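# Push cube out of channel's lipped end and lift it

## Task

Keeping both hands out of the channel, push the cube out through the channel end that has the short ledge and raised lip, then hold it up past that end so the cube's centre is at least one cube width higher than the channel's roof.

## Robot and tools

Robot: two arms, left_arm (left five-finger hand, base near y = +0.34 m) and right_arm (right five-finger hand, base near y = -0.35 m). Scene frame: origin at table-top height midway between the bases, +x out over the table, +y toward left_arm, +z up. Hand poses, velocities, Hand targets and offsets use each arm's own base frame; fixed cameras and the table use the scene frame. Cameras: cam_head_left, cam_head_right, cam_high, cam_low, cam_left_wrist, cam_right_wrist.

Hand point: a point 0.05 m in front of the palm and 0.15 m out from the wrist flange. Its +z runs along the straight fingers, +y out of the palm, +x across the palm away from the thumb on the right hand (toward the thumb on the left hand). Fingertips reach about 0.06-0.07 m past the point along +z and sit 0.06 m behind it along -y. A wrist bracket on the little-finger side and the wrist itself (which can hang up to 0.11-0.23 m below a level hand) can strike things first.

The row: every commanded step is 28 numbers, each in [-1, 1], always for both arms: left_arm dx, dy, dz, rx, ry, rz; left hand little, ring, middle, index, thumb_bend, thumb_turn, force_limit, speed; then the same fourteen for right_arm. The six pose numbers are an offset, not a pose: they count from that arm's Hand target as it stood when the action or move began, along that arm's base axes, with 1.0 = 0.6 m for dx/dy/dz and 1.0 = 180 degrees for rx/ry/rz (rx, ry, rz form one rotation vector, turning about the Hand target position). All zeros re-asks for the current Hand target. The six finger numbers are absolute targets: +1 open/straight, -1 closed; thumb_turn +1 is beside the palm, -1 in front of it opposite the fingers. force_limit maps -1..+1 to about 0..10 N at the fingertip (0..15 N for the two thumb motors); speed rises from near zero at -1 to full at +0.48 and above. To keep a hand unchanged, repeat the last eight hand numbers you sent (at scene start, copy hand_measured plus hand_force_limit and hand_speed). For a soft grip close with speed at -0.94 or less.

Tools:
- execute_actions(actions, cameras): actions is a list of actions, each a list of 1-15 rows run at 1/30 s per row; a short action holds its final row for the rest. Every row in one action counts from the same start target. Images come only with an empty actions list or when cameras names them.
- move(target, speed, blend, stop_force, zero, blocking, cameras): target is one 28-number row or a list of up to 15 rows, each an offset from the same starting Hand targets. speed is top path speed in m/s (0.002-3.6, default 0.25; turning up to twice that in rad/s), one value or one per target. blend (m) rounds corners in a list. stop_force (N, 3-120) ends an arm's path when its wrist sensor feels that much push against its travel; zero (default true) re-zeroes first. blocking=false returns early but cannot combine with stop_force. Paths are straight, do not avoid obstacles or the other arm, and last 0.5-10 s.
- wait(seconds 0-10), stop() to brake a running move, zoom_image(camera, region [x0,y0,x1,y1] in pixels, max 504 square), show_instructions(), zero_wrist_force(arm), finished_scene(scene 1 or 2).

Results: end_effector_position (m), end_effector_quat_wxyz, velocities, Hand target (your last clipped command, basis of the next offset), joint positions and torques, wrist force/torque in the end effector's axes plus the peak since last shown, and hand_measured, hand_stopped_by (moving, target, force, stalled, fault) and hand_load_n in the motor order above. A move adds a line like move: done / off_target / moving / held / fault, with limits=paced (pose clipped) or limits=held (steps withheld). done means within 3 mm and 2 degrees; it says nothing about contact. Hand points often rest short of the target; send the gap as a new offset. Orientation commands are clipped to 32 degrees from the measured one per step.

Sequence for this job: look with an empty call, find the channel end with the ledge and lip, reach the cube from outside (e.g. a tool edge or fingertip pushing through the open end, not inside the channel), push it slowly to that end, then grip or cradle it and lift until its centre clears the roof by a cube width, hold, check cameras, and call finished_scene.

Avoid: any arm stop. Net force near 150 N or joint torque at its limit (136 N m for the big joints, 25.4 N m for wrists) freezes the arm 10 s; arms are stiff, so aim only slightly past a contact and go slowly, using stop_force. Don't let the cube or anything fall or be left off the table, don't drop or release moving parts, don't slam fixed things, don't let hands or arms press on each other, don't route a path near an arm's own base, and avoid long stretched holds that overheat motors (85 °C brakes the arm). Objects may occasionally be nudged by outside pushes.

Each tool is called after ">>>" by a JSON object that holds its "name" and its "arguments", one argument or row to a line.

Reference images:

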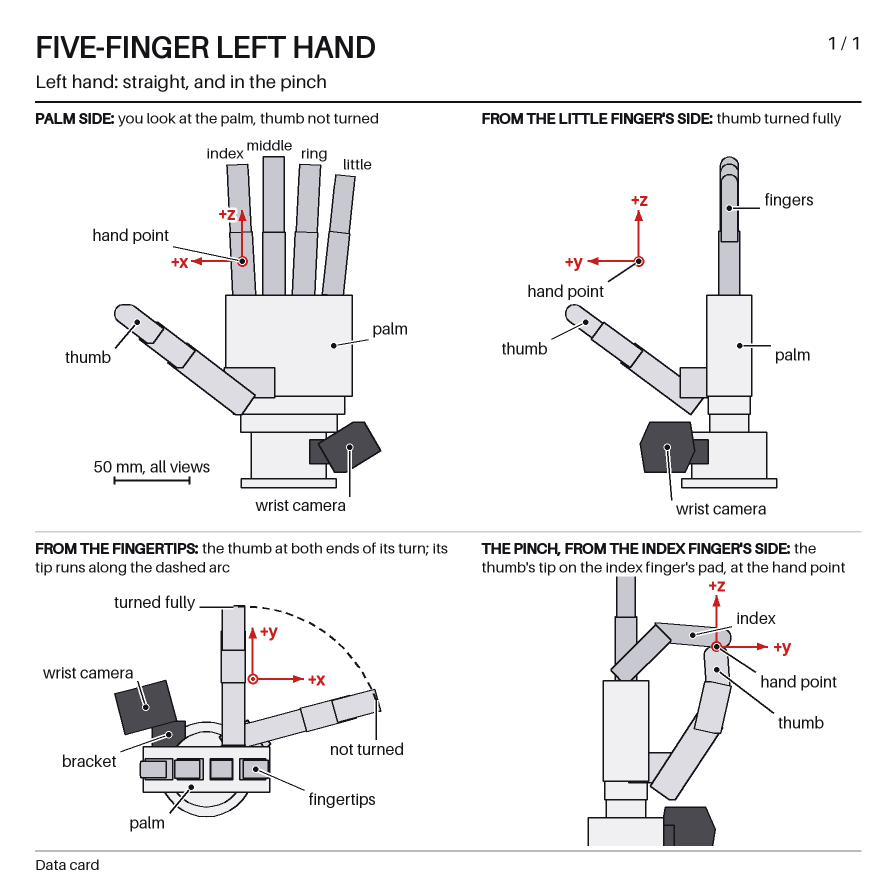

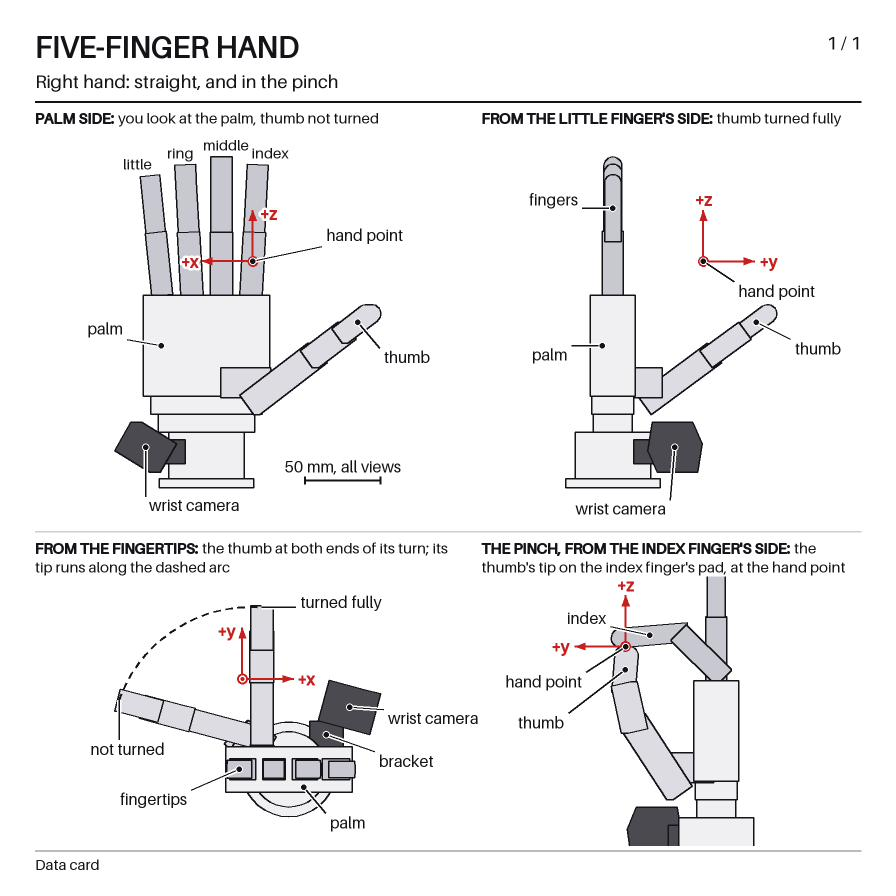

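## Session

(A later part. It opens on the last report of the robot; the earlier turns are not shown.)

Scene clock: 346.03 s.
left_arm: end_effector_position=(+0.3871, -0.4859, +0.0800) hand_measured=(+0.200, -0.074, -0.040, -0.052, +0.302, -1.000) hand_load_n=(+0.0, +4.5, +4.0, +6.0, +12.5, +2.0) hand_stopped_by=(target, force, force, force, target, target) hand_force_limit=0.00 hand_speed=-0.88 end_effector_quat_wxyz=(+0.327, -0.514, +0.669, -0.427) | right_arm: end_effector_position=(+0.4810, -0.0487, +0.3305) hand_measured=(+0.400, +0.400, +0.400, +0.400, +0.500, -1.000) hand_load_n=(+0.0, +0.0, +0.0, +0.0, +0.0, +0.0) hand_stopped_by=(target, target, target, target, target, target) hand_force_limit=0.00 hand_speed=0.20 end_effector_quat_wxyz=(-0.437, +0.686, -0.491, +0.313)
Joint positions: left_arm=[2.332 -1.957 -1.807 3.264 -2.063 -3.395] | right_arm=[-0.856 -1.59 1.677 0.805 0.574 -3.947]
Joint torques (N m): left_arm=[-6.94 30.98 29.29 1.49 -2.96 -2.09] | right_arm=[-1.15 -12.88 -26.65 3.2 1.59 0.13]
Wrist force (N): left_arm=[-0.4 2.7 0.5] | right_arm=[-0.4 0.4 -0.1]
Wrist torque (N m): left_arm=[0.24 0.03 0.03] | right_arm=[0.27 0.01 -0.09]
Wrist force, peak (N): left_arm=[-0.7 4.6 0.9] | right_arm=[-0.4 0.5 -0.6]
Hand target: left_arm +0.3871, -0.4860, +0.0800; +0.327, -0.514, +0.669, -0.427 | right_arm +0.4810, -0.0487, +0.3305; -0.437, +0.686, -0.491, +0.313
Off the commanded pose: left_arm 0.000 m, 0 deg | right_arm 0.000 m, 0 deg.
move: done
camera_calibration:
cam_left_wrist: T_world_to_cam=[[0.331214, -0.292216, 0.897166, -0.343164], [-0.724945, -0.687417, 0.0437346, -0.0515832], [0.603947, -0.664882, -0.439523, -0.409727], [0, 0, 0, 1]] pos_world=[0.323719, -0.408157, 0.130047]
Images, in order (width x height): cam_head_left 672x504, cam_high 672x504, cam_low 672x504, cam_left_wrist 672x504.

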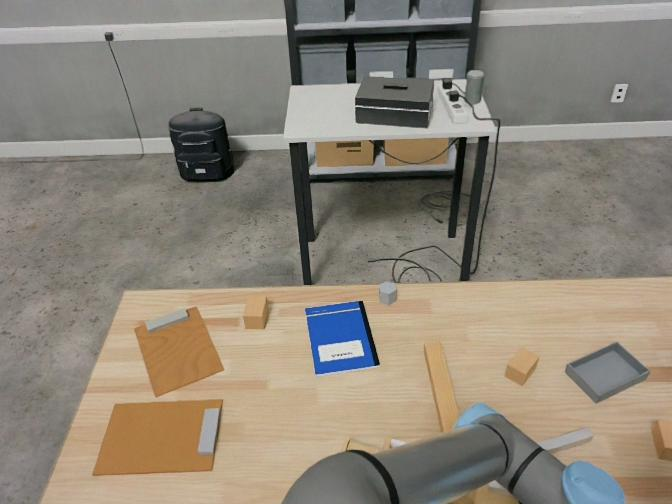

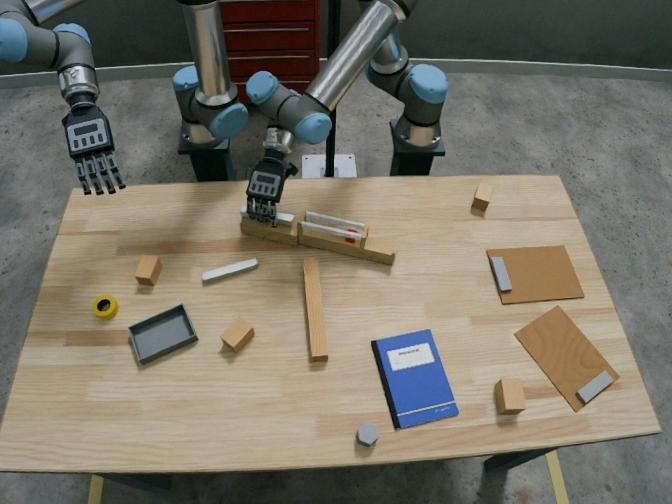

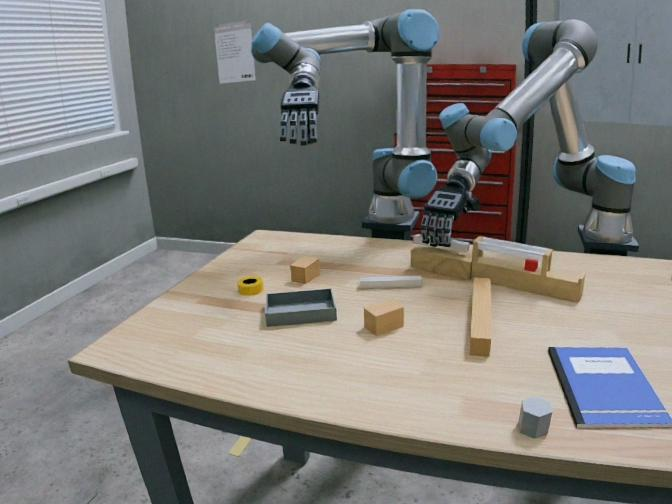

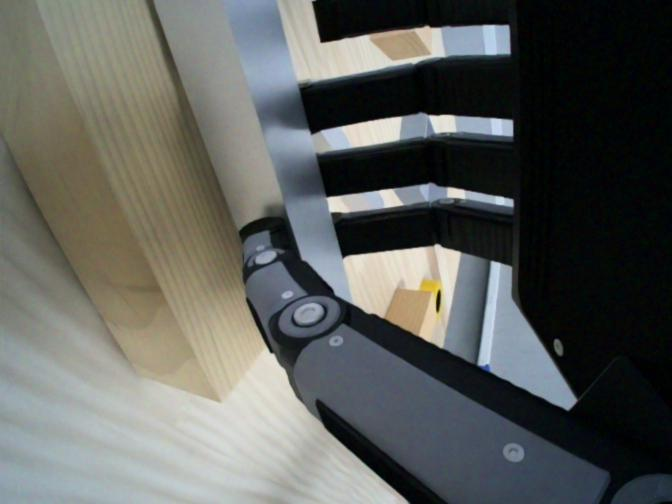

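>>> {"name": "move", "arguments": {
  "target": [-0.0068,0.0018,0,0,0,-0.0167, 0.2,-0.3,-0.3,-0.3,0.3,-1,0,-0.88, 0,0,0,0,0,0, 0.4,0.4,0.4,0.4,0.5,-1,0,0.2],
  "speed": 0.1,
  "cameras": ["cam_low","cam_high","cam_head_right"]
}}

>>> {"name": "zoom_image", "arguments": {
  "camera": "cam_low",
  "region": [400, 205, 500, 285]
}}

>>> {"name": "zoom_image", "arguments": {
  "camera": "cam_high",
  "region": [236, 195, 376, 265]
}}

Scene clock: 425.67 s.
left_arm: end_effector_position=(+0.3830, -0.4848, +0.0799) hand_measured=(+0.200, -0.074, -0.040, -0.052, +0.302, -1.000) hand_load_n=(+0.0, +4.5, +4.0, +6.0, +12.5, +2.0) hand_stopped_by=(target, force, force, force, target, target) hand_force_limit=0.00 hand_speed=-0.88 end_effector_quat_wxyz=(+0.316, -0.496, +0.682, -0.435) | right_arm: end_effector_position=(+0.4810, -0.0487, +0.3305) hand_measured=(+0.400, +0.400, +0.400, +0.400, +0.500, -1.000) hand_load_n=(+0.0, +0.0, +0.0, +0.0, +0.0, +0.0) hand_stopped_by=(target, target, target, target, target, target) hand_force_limit=0.00 hand_speed=0.20 end_effector_quat_wxyz=(-0.437, +0.686, -0.491, +0.313)
Joint positions: left_arm=[2.35 -1.933 -1.84 3.29 -2 -3.358] | right_arm=[-0.856 -1.59 1.677 0.805 0.574 -3.947]
Joint torques (N m): left_arm=[-6.67 25.31 31.89 -1.41 -2.91 -2.31] | right_arm=[-1.09 -12.1 -28.51 3.32 1.55 0.02]
Wrist force (N): left_arm=[-0.3 2.9 0.4] | right_arm=[-0.3 0.3 -0.4]
Wrist torque (N m): left_arm=[0.26 0.00 0.06] | right_arm=[0.27 0.01 -0.08]
Wrist force, peak (N): left_arm=[-0.5 3.3 0.4] | right_arm=[-0.5 0.7 -0.1]
Hand target: left_arm +0.3830, -0.4849, +0.0800; +0.316, -0.496, +0.682, -0.435 | right_arm +0.4810, -0.0487, +0.3305; -0.437, +0.686, -0.491, +0.313
Off the commanded pose: left_arm 0.000 m, 0 deg | right_arm 0.000 m, 0 deg.
move: done
Images, in order (width x height): cam_head_right 672x504, cam_high 672x504, cam_low 672x504.

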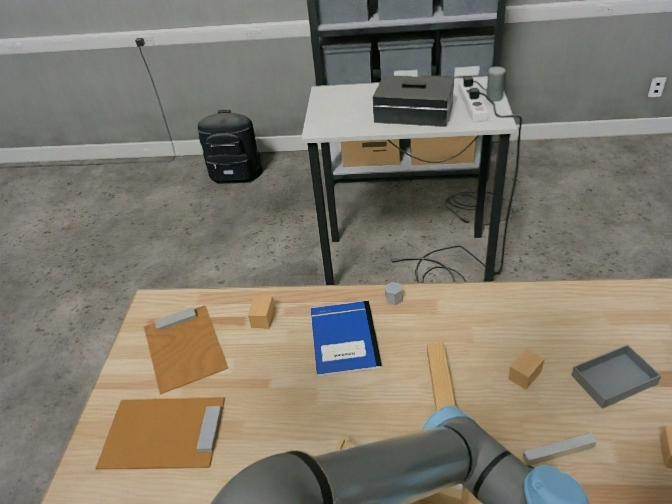

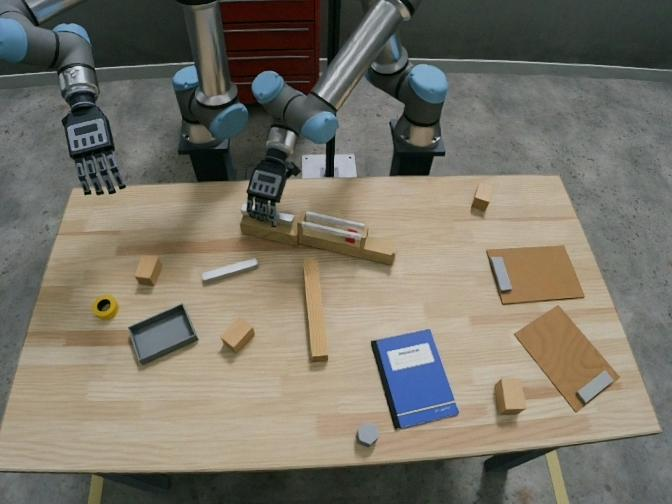

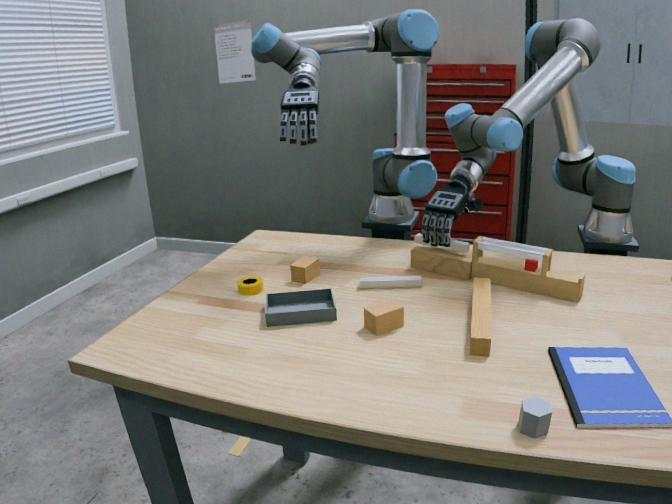

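Scaled by 5.040 from the camera's 672x504 image, which has a finer 960x720 frame.

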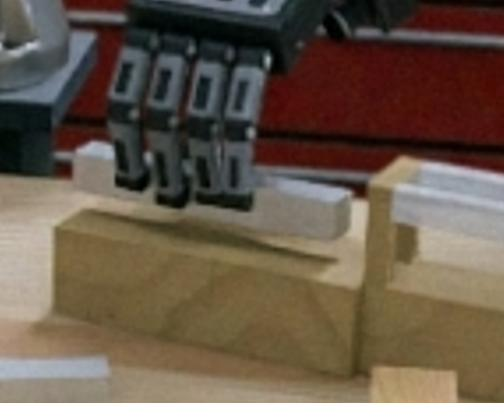

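Scaled by 3.600 from the camera's 672x504 image, which has a finer 960x720 frame.

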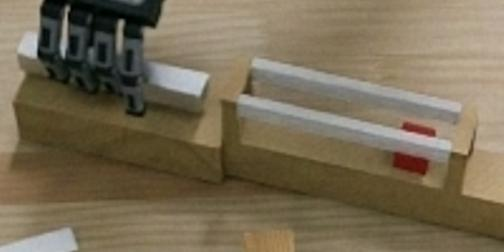

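>>> {"name": "move", "arguments": {
  "target": [0,0,-0.03,0,0,0, 0.2,-0.3,-0.3,-0.3,0.3,-1,0,-0.88, 0,0,0,0,0,0, 0.4,0.4,0.4,0.4,0.5,-1,0,0.2],
  "speed": 0.02,
  "stop_force": 3,
  "cameras": ["cam_low"]
}}

>>> {"name": "zoom_image", "arguments": {
  "camera": "cam_low",
  "region": [400, 205, 500, 285]
}}

Scene clock: 437.27 s.
left_arm: end_effector_position=(+0.3830, -0.4849, +0.0683) hand_measured=(+0.200, -0.074, -0.040, -0.052, +0.302, -1.000) hand_load_n=(+0.0, +4.5, +3.5, +6.0, +12.5, +2.0) hand_stopped_by=(target, force, force, force, target, target) hand_force_limit=0.00 hand_speed=-0.88 end_effector_quat_wxyz=(+0.316, -0.496, +0.682, -0.435) | right_arm: end_effector_position=(+0.4810, -0.0487, +0.3305) hand_measured=(+0.400, +0.400, +0.400, +0.400, +0.500, -1.000) hand_load_n=(+0.0, -0.5, +0.0, +0.0, +0.0, +0.0) hand_stopped_by=(target, target, target, target, target, target) hand_force_limit=0.00 hand_speed=0.20 end_effector_quat_wxyz=(-0.437, +0.686, -0.491, +0.313)
Joint positions: left_arm=[2.35 -1.951 -1.851 3.319 -2 -3.358] | right_arm=[-0.856 -1.59 1.677 0.805 0.574 -3.947]
Joint torques (N m): left_arm=[-6.72 40.26 31.19 1.36 0.74 -1.53] | right_arm=[-1.81 -13.34 -27.52 3.13 1.33 0.06]
Wrist force (N): left_arm=[-0.2 3.1 0.5] | right_arm=[-0.1 0.3 -0.3]
Wrist torque (N m): left_arm=[0.28 -0.01 0.07] | right_arm=[0.27 -0.02 -0.07]
Wrist force, peak (N): left_arm=[-1.1 -7.9 -1.1] | right_arm=[-0.4 0.8 -0.2]
Hand target: left_arm +0.3830, -0.4849, +0.0683; +0.316, -0.496, +0.682, -0.435 (not the last commanded pose) | right_arm +0.4810, -0.0487, +0.3305; -0.437, +0.686, -0.491, +0.313
Off the commanded pose: left_arm 0.006 m, 0 deg | right_arm 0.000 m, 0 deg.
move: contact (left_arm)
Images, in order (width x height): cam_low 672x504.

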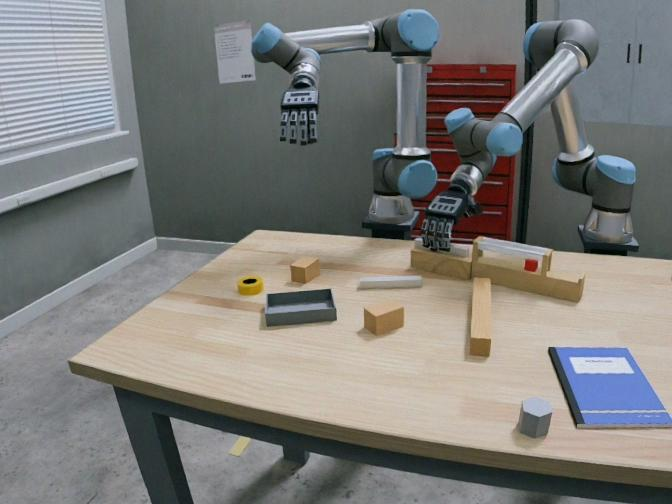

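Scaled by 5.040 from the camera's 672x504 image, which has a finer 960x720 frame.

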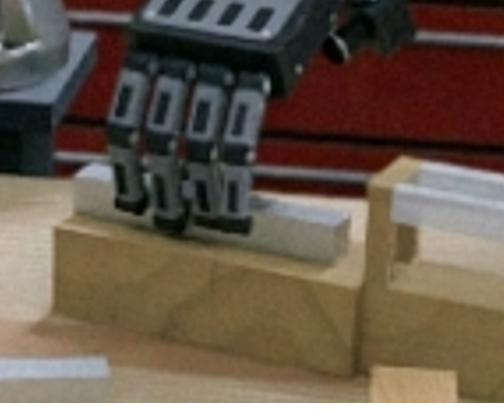

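>>> {"name": "move", "arguments": {
  "target": [0,0,0.0133,0,0,0, 0.2,-0.3,-0.3,-0.3,0.3,-1,0,-0.88, 0,0,0,0,0,0, 0.4,0.4,0.4,0.4,0.5,-1,0,0.2],
  "speed": 0.05
}}

>>> {"name": "move", "arguments": {
  "target": [0.014,0.0532,0,0,0,0, 0.2,-0.3,-0.3,-0.3,0.3,-1,0,-0.88, 0,0,0,0,0,0, 0.4,0.4,0.4,0.4,0.5,-1,0,0.2],
  "speed": 0.03,
  "stop_force": 3.5,
  "cameras": ["cam_low","cam_high"]
}}

>>> {"name": "zoom_image", "arguments": {
  "camera": "cam_low",
  "region": [400, 205, 500, 285]
}}

>>> {"name": "zoom_image", "arguments": {
  "camera": "cam_high",
  "region": [236, 195, 376, 265]
}}

Scene clock: 451.47 s.
left_arm: end_effector_position=(+0.3831, -0.4850, +0.0764) hand_measured=(+0.200, -0.074, -0.040, -0.052, +0.302, -1.000) hand_load_n=(+0.0, +4.5, +3.0, +6.0, +12.5, +2.0) hand_stopped_by=(target, force, force, force, target, target) hand_force_limit=0.00 hand_speed=-0.88 end_effector_quat_wxyz=(+0.316, -0.496, +0.682, -0.435) end_effector_velocity=(+0.001, -0.001, +0.000) end_effector_angular_velocity=(-0.004, -0.002, +0.000) | right_arm: end_effector_position=(+0.4810, -0.0487, +0.3305) hand_measured=(+0.400, +0.400, +0.400, +0.400, +0.500, -1.000) hand_load_n=(+0.0, +0.0, +0.0, +0.0, +0.0, +0.0) hand_stopped_by=(target, target, target, target, target, target) hand_force_limit=0.00 hand_speed=0.20 end_effector_quat_wxyz=(-0.437, +0.686, -0.491, +0.313)
Joint positions: left_arm=[2.35 -1.939 -1.843 3.299 -2 -3.358] | right_arm=[-0.856 -1.59 1.677 0.805 0.574 -3.947]
Joint velocities: left_arm=[0 -0.002 0 0.005 0 -0.001] | right_arm=[within noise]
Joint torques (N m): left_arm=[-8.29 24.64 21.65 1.45 0.97 1.31] | right_arm=[-1.23 -12.82 -27.44 3.45 1.51 0.01]
Wrist force (N): left_arm=[-0.2 3.0 0.4] | right_arm=[-0.1 0.3 -0.4]
Wrist torque (N m): left_arm=[0.28 -0.02 0.07] | right_arm=[0.27 -0.02 -0.07]
Wrist force, peak (N): left_arm=[-0.3 3.2 0.4] | right_arm=[-0.3 0.7 -0.6]
Hand target: left_arm +0.3830, -0.4849, +0.0763; +0.316, -0.496, +0.682, -0.435 | right_arm +0.4810, -0.0487, +0.3305; -0.437, +0.686, -0.491, +0.313
Off the commanded pose: left_arm 0.000 m, 0 deg | right_arm 0.000 m, 0 deg.
move: done

Scene clock: 453.57 s.
left_arm: end_effector_position=(+0.3914, -0.4530, +0.0763) hand_measured=(+0.200, -0.074, -0.040, -0.052, +0.302, -1.000) hand_load_n=(+0.0, +4.5, +3.0, +6.5, +12.5, +2.0) hand_stopped_by=(target, force, force, force, target, target) hand_force_limit=0.00 hand_speed=-0.88 end_effector_quat_wxyz=(+0.316, -0.496, +0.682, -0.435) | right_arm: end_effector_position=(+0.4810, -0.0487, +0.3305) hand_measured=(+0.400, +0.400, +0.400, +0.400, +0.500, -1.000) hand_load_n=(+0.0, +0.0, +0.0, +0.0, +0.0, +0.0) hand_stopped_by=(target, target, target, target, target, target) hand_force_limit=0.00 hand_speed=0.20 end_effector_quat_wxyz=(-0.437, +0.686, -0.491, +0.313)
Joint positions: left_arm=[2.421 -1.886 -1.918 3.335 -1.937 -3.322] | right_arm=[-0.856 -1.59 1.677 0.805 0.574 -3.947]
Joint torques (N m): left_arm=[-6.76 21.91 32.57 -1.4 -2.78 -2.17] | right_arm=[-1.95 -13.38 -26.58 3.19 1.63 0.08]
Wrist force (N): left_arm=[-0.4 2.9 0.3] | right_arm=[0.0 0.5 -0.3]
Wrist torque (N m): left_arm=[0.26 0.00 0.03] | right_arm=[0.29 -0.03 -0.07]
Wrist force, peak (N): left_arm=[-0.3 3.2 0.6] | right_arm=[-0.2 0.7 -0.5]
Hand target: left_arm +0.3914, -0.4530, +0.0763; +0.316, -0.496, +0.682, -0.435 | right_arm +0.4810, -0.0487, +0.3305; -0.437, +0.686, -0.491, +0.313
Off the commanded pose: left_arm 0.000 m, 0 deg | right_arm 0.000 m, 0 deg.
move: done
Images, in order (width x height): cam_high 672x504, cam_low 672x504.

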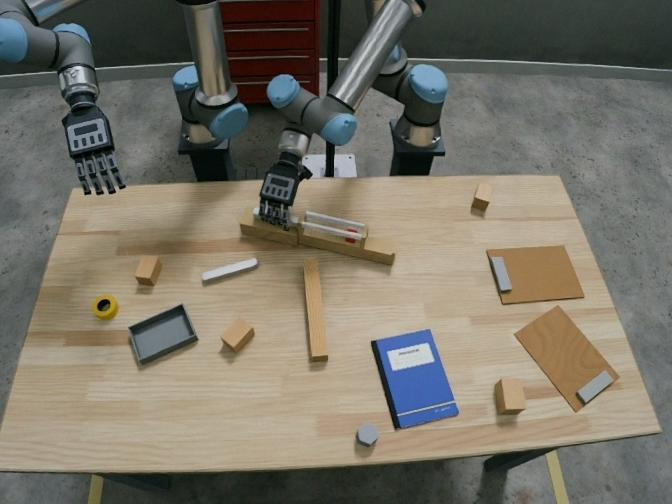

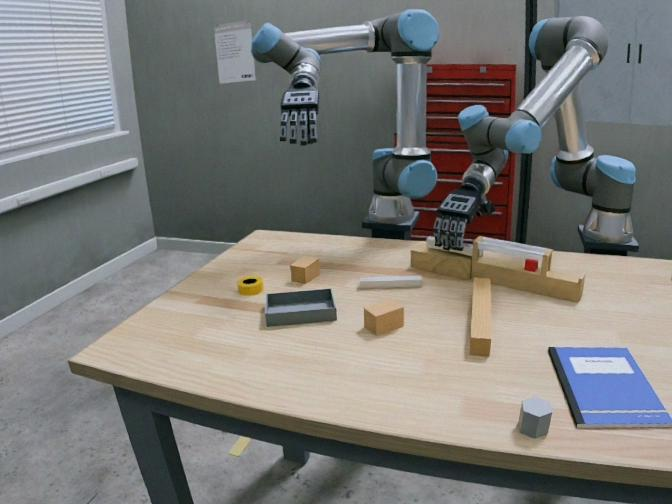

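Scaled by 5.040 from the camera's 672x504 image, which has a finer 960x720 frame.

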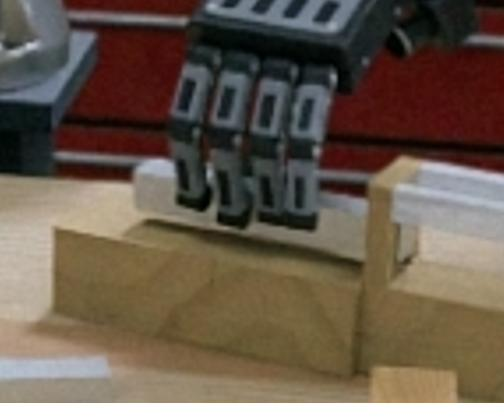

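Scaled by 3.600 from the camera's 672x504 image, which has a finer 960x720 frame.

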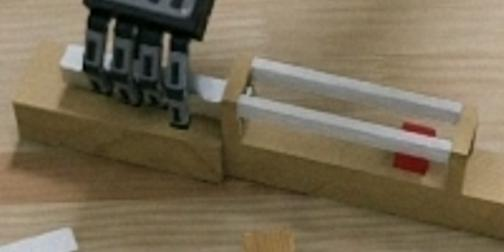

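>>> {"name": "move", "arguments": {
  "target": [0,0,-0.0133,0,0,0, 0.2,-0.3,-0.3,-0.3,0.3,-1,0,-0.88, 0,0,0,0,0,0, 0.4,0.4,0.4,0.4,0.5,-1,0,0.2],
  "speed": 0.02,
  "stop_force": 3
}}

>>> {"name": "move", "arguments": {
  "target": [0,0,0,0,0,0, 0.4,0.4,0.4,0.4,0.4,-1,0,-0.7, 0,0,0,0,0,0, 0.4,0.4,0.4,0.4,0.5,-1,0,0.2],
  "speed": 0.02
}}

>>> {"name": "move", "arguments": {
  "target": [0,0,0.2,0,0,0, 0.4,0.4,0.4,0.4,0.4,-1,0,-0.7, 0,0,0,0,0,0, 0.4,0.4,0.4,0.4,0.5,-1,0,0.2],
  "speed": 0.15,
  "cameras": ["cam_left_wrist","cam_low","cam_high"]
}}

>>> {"name": "zoom_image", "arguments": {
  "camera": "cam_left_wrist",
  "region": [0, 0, 320, 300]
}}

>>> {"name": "zoom_image", "arguments": {
  "camera": "cam_high",
  "region": [236, 195, 376, 265]
}}

Scene clock: 474.50 s.
left_arm: end_effector_position=(+0.3914, -0.4530, +0.0683) hand_measured=(+0.200, -0.074, -0.040, -0.052, +0.302, -1.000) hand_load_n=(+0.0, +4.5, +3.0, +6.0, +12.5, +2.0) hand_stopped_by=(target, force, force, force, target, target) hand_force_limit=0.00 hand_speed=-0.88 end_effector_quat_wxyz=(+0.316, -0.496, +0.682, -0.435) | right_arm: end_effector_position=(+0.4810, -0.0487, +0.3305) hand_measured=(+0.400, +0.400, +0.400, +0.400, +0.500, -1.000) hand_load_n=(+0.0, +0.0, +0.0, +0.0, +0.0, +0.0) hand_stopped_by=(target, target, target, target, target, target) hand_force_limit=0.00 hand_speed=0.20 end_effector_quat_wxyz=(-0.437, +0.686, -0.491, +0.313)
Joint positions: left_arm=[2.421 -1.898 -1.926 3.355 -1.937 -3.322] | right_arm=[-0.856 -1.59 1.677 0.805 0.574 -3.947]
Joint torques (N m): left_arm=[-5.55 38.63 31.84 -1.1 -2.55 -1.14] | right_arm=[-2.12 -13.23 -27.72 3.29 1.4 0]
Wrist force (N): left_arm=[-0.2 3.0 0.3] | right_arm=[-0.2 0.5 -0.4]
Wrist torque (N m): left_arm=[0.28 -0.04 0.03] | right_arm=[0.31 -0.01 -0.07]
Wrist force, peak (N): left_arm=[-0.4 3.3 0.2] | right_arm=[-0.2 0.7 -0.4]
Hand target: left_arm +0.3914, -0.4530, +0.0683; +0.316, -0.496, +0.682, -0.435 | right_arm +0.4810, -0.0487, +0.3305; -0.437, +0.686, -0.491, +0.313
Off the commanded pose: left_arm 0.000 m, 0 deg | right_arm 0.000 m, 0 deg.
move: done

Scene clock: 475.37 s.
left_arm: end_effector_position=(+0.3914, -0.4530, +0.0683) hand_measured=(+0.400, +0.400, +0.400, +0.400, +0.400, -1.000) hand_load_n=(-0.5, +0.0, +0.0, +0.0, +0.0, +0.0) hand_stopped_by=(target, target, target, target, target, target) hand_force_limit=0.00 hand_speed=-0.70 end_effector_quat_wxyz=(+0.316, -0.496, +0.682, -0.435) | right_arm: end_effector_position=(+0.4810, -0.0487, +0.3305) hand_measured=(+0.400, +0.400, +0.400, +0.400, +0.500, -1.000) hand_load_n=(+0.0, -0.5, +0.0, +0.0, +0.0, +0.0) hand_stopped_by=(target, target, target, target, target, target) hand_force_limit=0.00 hand_speed=0.20 end_effector_quat_wxyz=(-0.437, +0.686, -0.491, +0.313)
Joint positions: left_arm=[2.421 -1.898 -1.926 3.355 -1.937 -3.322] | right_arm=[-0.856 -1.59 1.677 0.805 0.574 -3.947]
Joint torques (N m): left_arm=[-5.65 33.96 27.54 -0.34 -2.52 -0.65] | right_arm=[-0.7 -11.17 -27.45 3.3 1.56 -0.03]
Wrist force (N): left_arm=[-0.4 1.2 -0.2] | right_arm=[-0.3 0.4 -0.1]
Wrist torque (N m): left_arm=[0.21 -0.03 0.08] | right_arm=[0.27 0.01 -0.09]
Wrist force, peak (N): left_arm=[-0.6 2.9 0.6] | right_arm=[-0.5 0.4 -0.5]
Hand target: left_arm +0.3914, -0.4530, +0.0683; +0.316, -0.496, +0.682, -0.435 | right_arm +0.4810, -0.0487, +0.3305; -0.437, +0.686, -0.491, +0.313
Off the commanded pose: left_arm 0.000 m, 0 deg | right_arm 0.000 m, 0 deg.
move: done

Scene clock: 476.63 s.
left_arm: end_effector_position=(+0.3915, -0.4530, +0.1883) hand_measured=(+0.400, +0.400, +0.400, +0.400, +0.400, -1.000) hand_load_n=(+0.0, +0.0, +0.0, +0.0, +0.0, +0.0) hand_stopped_by=(target, target, target, target, target, target) hand_force_limit=0.00 hand_speed=-0.70 end_effector_quat_wxyz=(+0.316, -0.496, +0.682, -0.435) | right_arm: end_effector_position=(+0.4810, -0.0487, +0.3305) hand_measured=(+0.400, +0.400, +0.400, +0.400, +0.500, -1.000) hand_load_n=(+0.0, +0.0, +0.0, +0.0, +0.0, +0.0) hand_stopped_by=(target, target, target, target, target, target) hand_force_limit=0.00 hand_speed=0.20 end_effector_quat_wxyz=(-0.437, +0.686, -0.491, +0.313)
Joint positions: left_arm=[2.421 -1.75 -1.766 3.047 -1.937 -3.322] | right_arm=[-0.856 -1.59 1.677 0.805 0.574 -3.947]
Joint torques (N m): left_arm=[-4.69 27.37 14.47 -1.59 1.09 -2.07] | right_arm=[-1.15 -13.33 -27.38 3.29 1.38 -0.19]
Wrist force (N): left_arm=[-0.4 1.3 -0.3] | right_arm=[-0.2 0.4 0.0]
Wrist torque (N m): left_arm=[0.23 -0.02 0.09] | right_arm=[0.26 -0.02 -0.08]
Wrist force, peak (N): left_arm=[-0.3 2.9 0.4] | right_arm=[-0.3 0.6 -0.4]
Hand target: left_arm +0.3914, -0.4530, +0.1883; +0.316, -0.496, +0.682, -0.435 | right_arm +0.4810, -0.0487, +0.3305; -0.437, +0.686, -0.491, +0.313
Off the commanded pose: left_arm 0.000 m, 0 deg | right_arm 0.000 m, 0 deg.
move: done
camera_calibration:
cam_left_wrist: T_world_to_cam=[[0.315287, -0.308894, 0.897317, -0.433449], [-0.75997, -0.648481, 0.0437933, 0.000813951], [0.568366, -0.695742, -0.439208, -0.343022], [0, 0, 0, 1]] pos_world=[0.332241, -0.372017, 0.238248]
Images, in order (width x height): cam_high 672x504, cam_low 672x504, cam_left_wrist 672x504.

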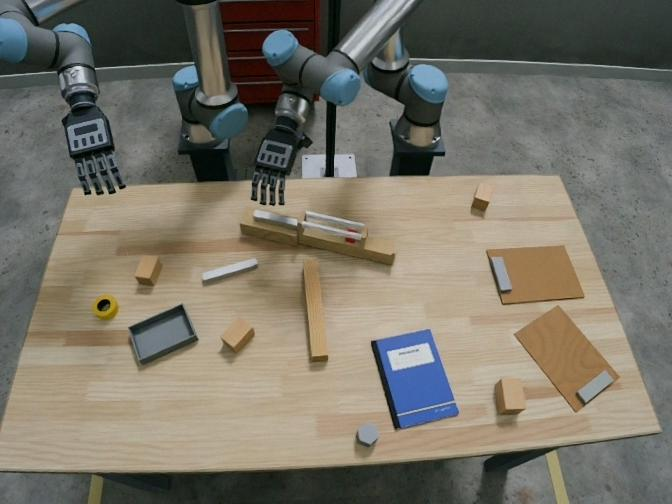

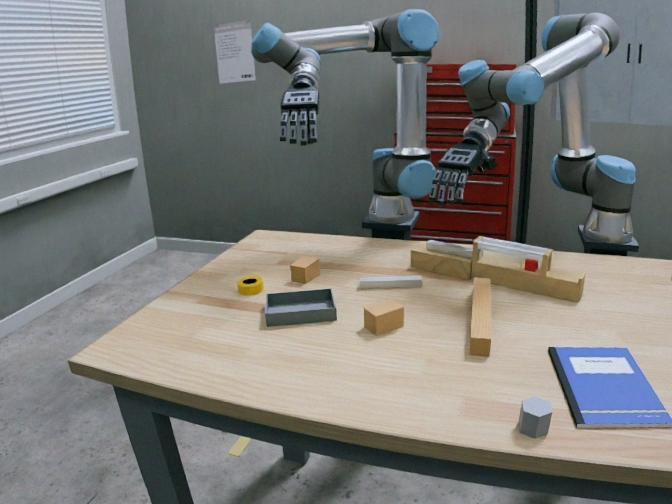

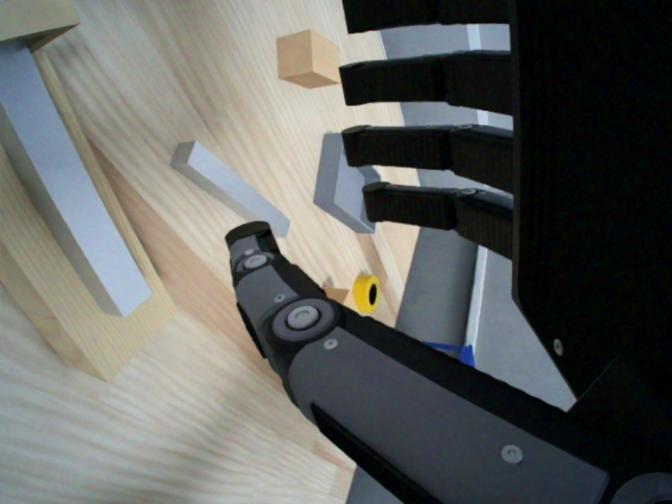

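Scaled by 1.575 from the camera's 672x504 image, which has a finer 960x720 frame.

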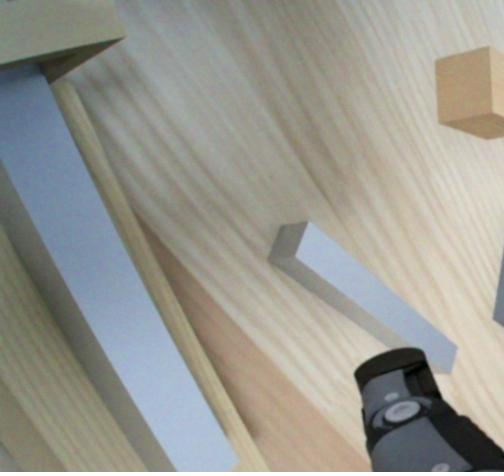

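Scaled by 3.600 from the camera's 672x504 image, which has a finer 960x720 frame.

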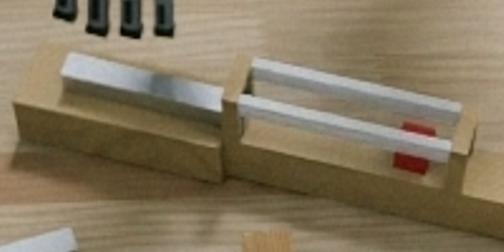

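>>> {"name": "move", "arguments": {
  "target": [
    [0.01,0.28,0.1,0,0,-0.1, 0.4,0.4,0.4,0.4,1,1,0,-0.2, 0,0,0,0,0,0, 0,0,0,0,0.5,-1,0,0.2],
    [0.1527,0.5838,-0.06,0,0,-0.303, 0.4,0.4,0.4,0.4,1,1,0,-0.2, -0.05,0.2,-0.1,0,0,-0.09, 0,0,0,0,0.5,-1,0,0.2]
  ],
  "speed": 0.3,
  "blend": [0.05, 0]
}}

>>> {"name": "move", "arguments": {
  "target": [0,0,0,0,0,0, 0.4,0.4,0.4,0.4,1,1,0,-0.2, -0.1228,0.185,-0.234,0,0,-0.0967, 0,0,0,0,0.5,-1,0,0.2],
  "speed": 0.25,
  "cameras": ["all"]
}}

Scene clock: 514.30 s.
left_arm: end_effector_position=(+0.4830, -0.1028, +0.1523) hand_measured=(+0.400, +0.400, +0.400, +0.400, +1.000, +1.000) hand_load_n=(+0.0, -0.5, +0.0, +0.0, +0.0, +0.0) hand_stopped_by=(target, target, target, target, target, target) hand_force_limit=0.00 hand_speed=-0.20 end_effector_quat_wxyz=(+0.081, -0.128, +0.833, -0.531) end_effector_velocity=(+0.000, +0.000, +0.000) end_effector_angular_velocity=(-0.001, +0.001, -0.001) | right_arm: end_effector_position=(+0.4510, +0.0714, +0.2705) hand_measured=(+0.000, +0.000, +0.000, +0.000, +0.500, -1.000) hand_load_n=(+0.0, +0.0, +0.0, +0.0, +0.0, +0.0) hand_stopped_by=(target, target, target, target, target, target) hand_force_limit=0.00 hand_speed=0.20 end_effector_quat_wxyz=(-0.389, +0.610, -0.582, +0.371)
Joint positions: left_arm=[3.649 -2.143 -1.68 1.844 -0.478 -1.119] | right_arm=[-0.431 -1.876 2.001 0.358 1.141 -3.357]
Joint velocities: left_arm=[0.001 -0.002 0 -0.004 0 0.005] | right_arm=[within noise]
Joint torques (N m): left_arm=[-3.63 29.41 17.42 -4.23 1.73 2.24] | right_arm=[8.24 -1.95 -24.92 0.41 2.45 1.13]
Wrist force (N): left_arm=[-0.5 1.5 -0.2] | right_arm=[-0.6 0.0 -0.3]
Wrist torque (N m): left_arm=[0.26 0.01 0.10] | right_arm=[0.24 0.03 -0.05]
Wrist force, peak (N): left_arm=[-1.6 2.5 -0.4] | right_arm=[-1.6 0.4 -0.4]
Hand target: left_arm +0.4831, -0.1027, +0.1523; +0.081, -0.128, +0.833, -0.531 | right_arm +0.4510, +0.0713, +0.2705; -0.389, +0.610, -0.582, +0.371
Off the commanded pose: left_arm 0.000 m, 0 deg | right_arm 0.000 m, 0 deg.
move: done; blend cut to 0 m at target 1

Scene clock: 515.63 s.
left_arm: end_effector_position=(+0.4831, -0.1027, +0.1523) hand_measured=(+0.400, +0.400, +0.400, +0.400, +1.000, +1.000) hand_load_n=(+0.0, +0.5, +0.0, +0.0, +0.0, +0.0) hand_stopped_by=(target, target, target, target, target, target) hand_force_limit=0.00 hand_speed=-0.20 end_effector_quat_wxyz=(+0.081, -0.128, +0.833, -0.531) | right_arm: end_effector_position=(+0.3773, +0.1824, +0.1302) hand_measured=(+0.000, +0.000, +0.000, +0.000, +0.500, -1.000) hand_load_n=(+0.0, +0.0, -0.5, +0.0, +0.0, +0.0) hand_stopped_by=(target, target, target, target, target, target) hand_force_limit=0.00 hand_speed=0.20 end_effector_quat_wxyz=(+0.328, -0.515, +0.668, -0.426) end_effector_velocity=(+0.000, +0.000, +0.000) end_effector_angular_velocity=(-0.001, -0.001, -0.004)
Joint positions: left_arm=[3.649 -2.143 -1.68 1.844 -0.478 -1.119] | right_arm=[0.342 -1.691 2.248 -0.043 2.108 -2.86]
Joint velocities: left_arm=[within noise] | right_arm=[0.002 0.002 0 -0.002 0.005 0.002]
Joint torques (N m): left_arm=[-4.78 27.95 29.19 -3.84 -1.05 2.29] | right_arm=[7.73 -5 -7.07 -2.74 3.38 1.36]
Wrist force (N): left_arm=[-0.2 1.4 -0.1] | right_arm=[-0.3 -0.5 -0.4]
Wrist torque (N m): left_arm=[0.23 -0.03 0.11] | right_arm=[0.19 -0.02 -0.02]
Wrist force, peak (N): left_arm=[-0.5 1.7 0.1] | right_arm=[-1.2 1.5 -1.1]
Hand target: left_arm +0.4831, -0.1027, +0.1523; +0.081, -0.128, +0.833, -0.531 | right_arm +0.3773, +0.1823, +0.1301; +0.328, -0.515, +0.668, -0.426
Off the commanded pose: left_arm 0.000 m, 0 deg | right_arm 0.000 m, 0 deg.
move: done
camera_calibration:
cam_left_wrist: T_world_to_cam=[[-0.0687009, -0.436121, 0.897262, -0.149406], [-0.96908, 0.242824, 0.0438266, 0.491755], [-0.23699, -0.866507, -0.439318, 0.204278], [0, 0, 0, 1]] pos_world=[0.514697, -0.0075599, 0.202247]
cam_right_wrist: T_world_to_cam=[[-0.494684, -0.130542, -0.859213, 0.322138], [-0.337237, 0.940019, 0.0513425, -0.051575], [0.800973, 0.315157, -0.509036, -0.181749], [0, 0, 0, 1]] pos_world=[0.28754, 0.147813, 0.186916]

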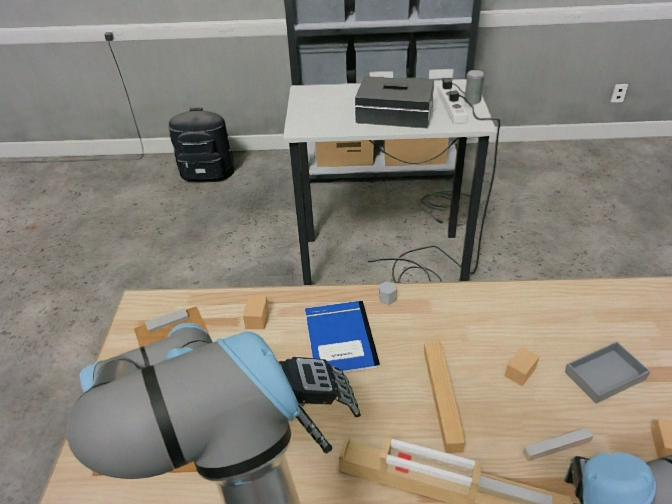

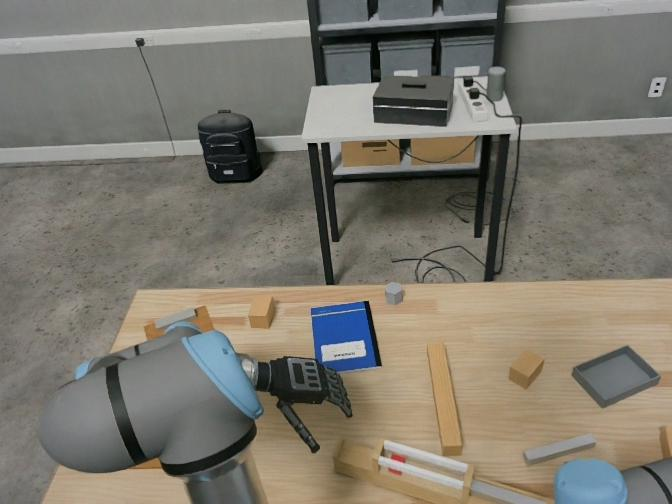

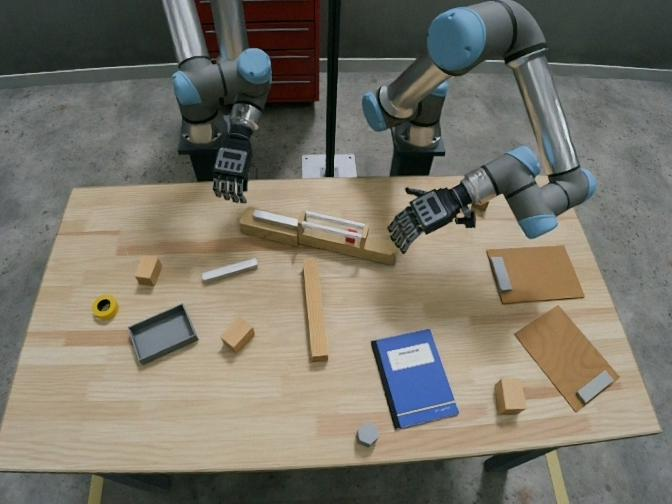

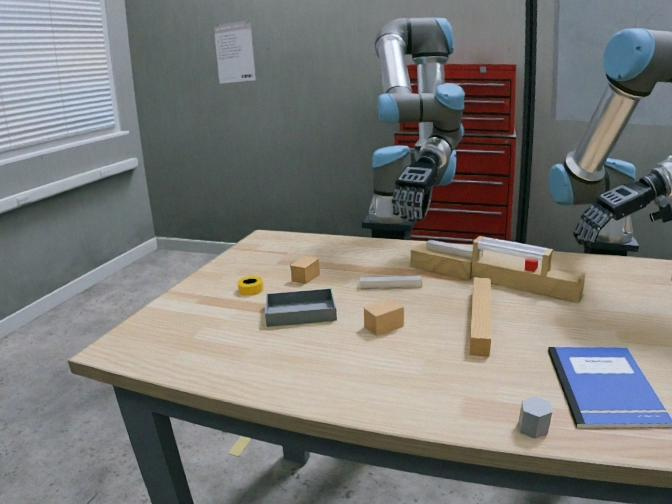

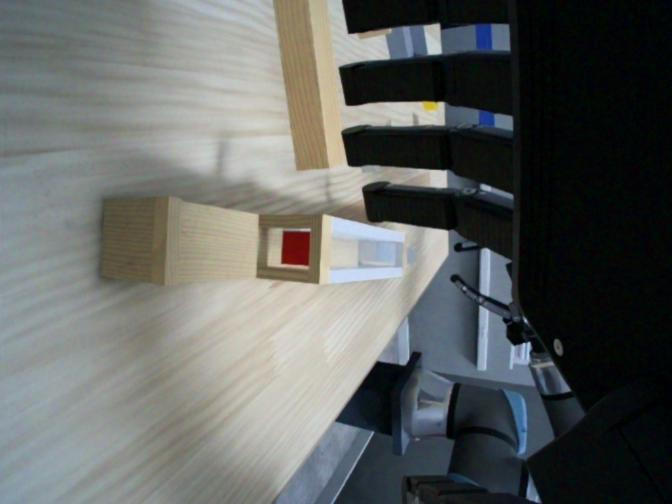

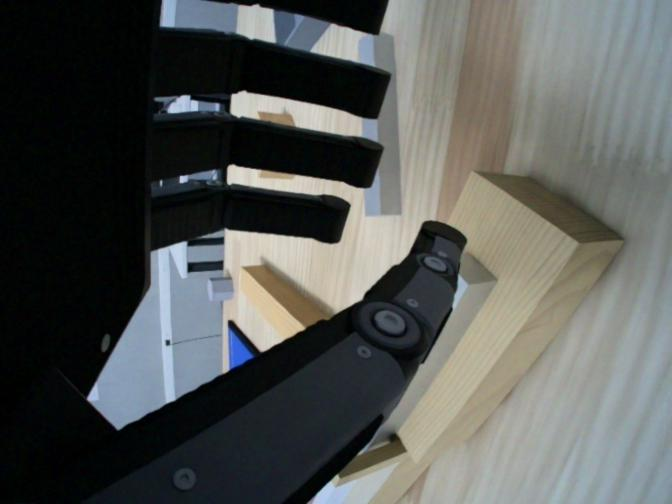

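>>> {"name": "zoom_image", "arguments": {
  "camera": "cam_left_wrist",
  "region": [240, 190, 430, 310]
}}

>>> {"name": "zoom_image", "arguments": {
  "camera": "cam_right_wrist",
  "region": [360, 160, 640, 480]
}}

Scaled by 2.653 from the camera's 672x504 image, which has a finer 960x720 frame.

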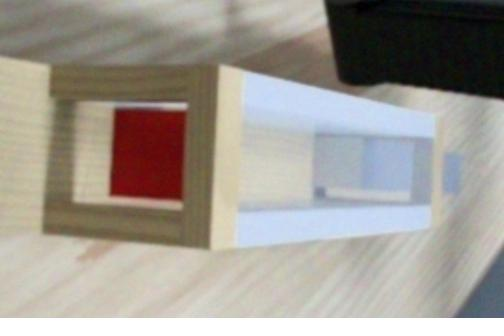

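Scaled by 1.575 from the camera's 672x504 image, which has a finer 960x720 frame.

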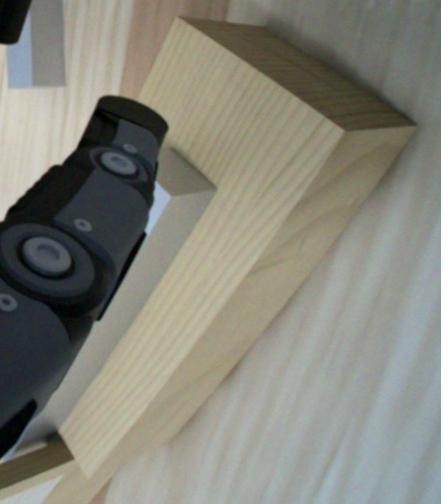

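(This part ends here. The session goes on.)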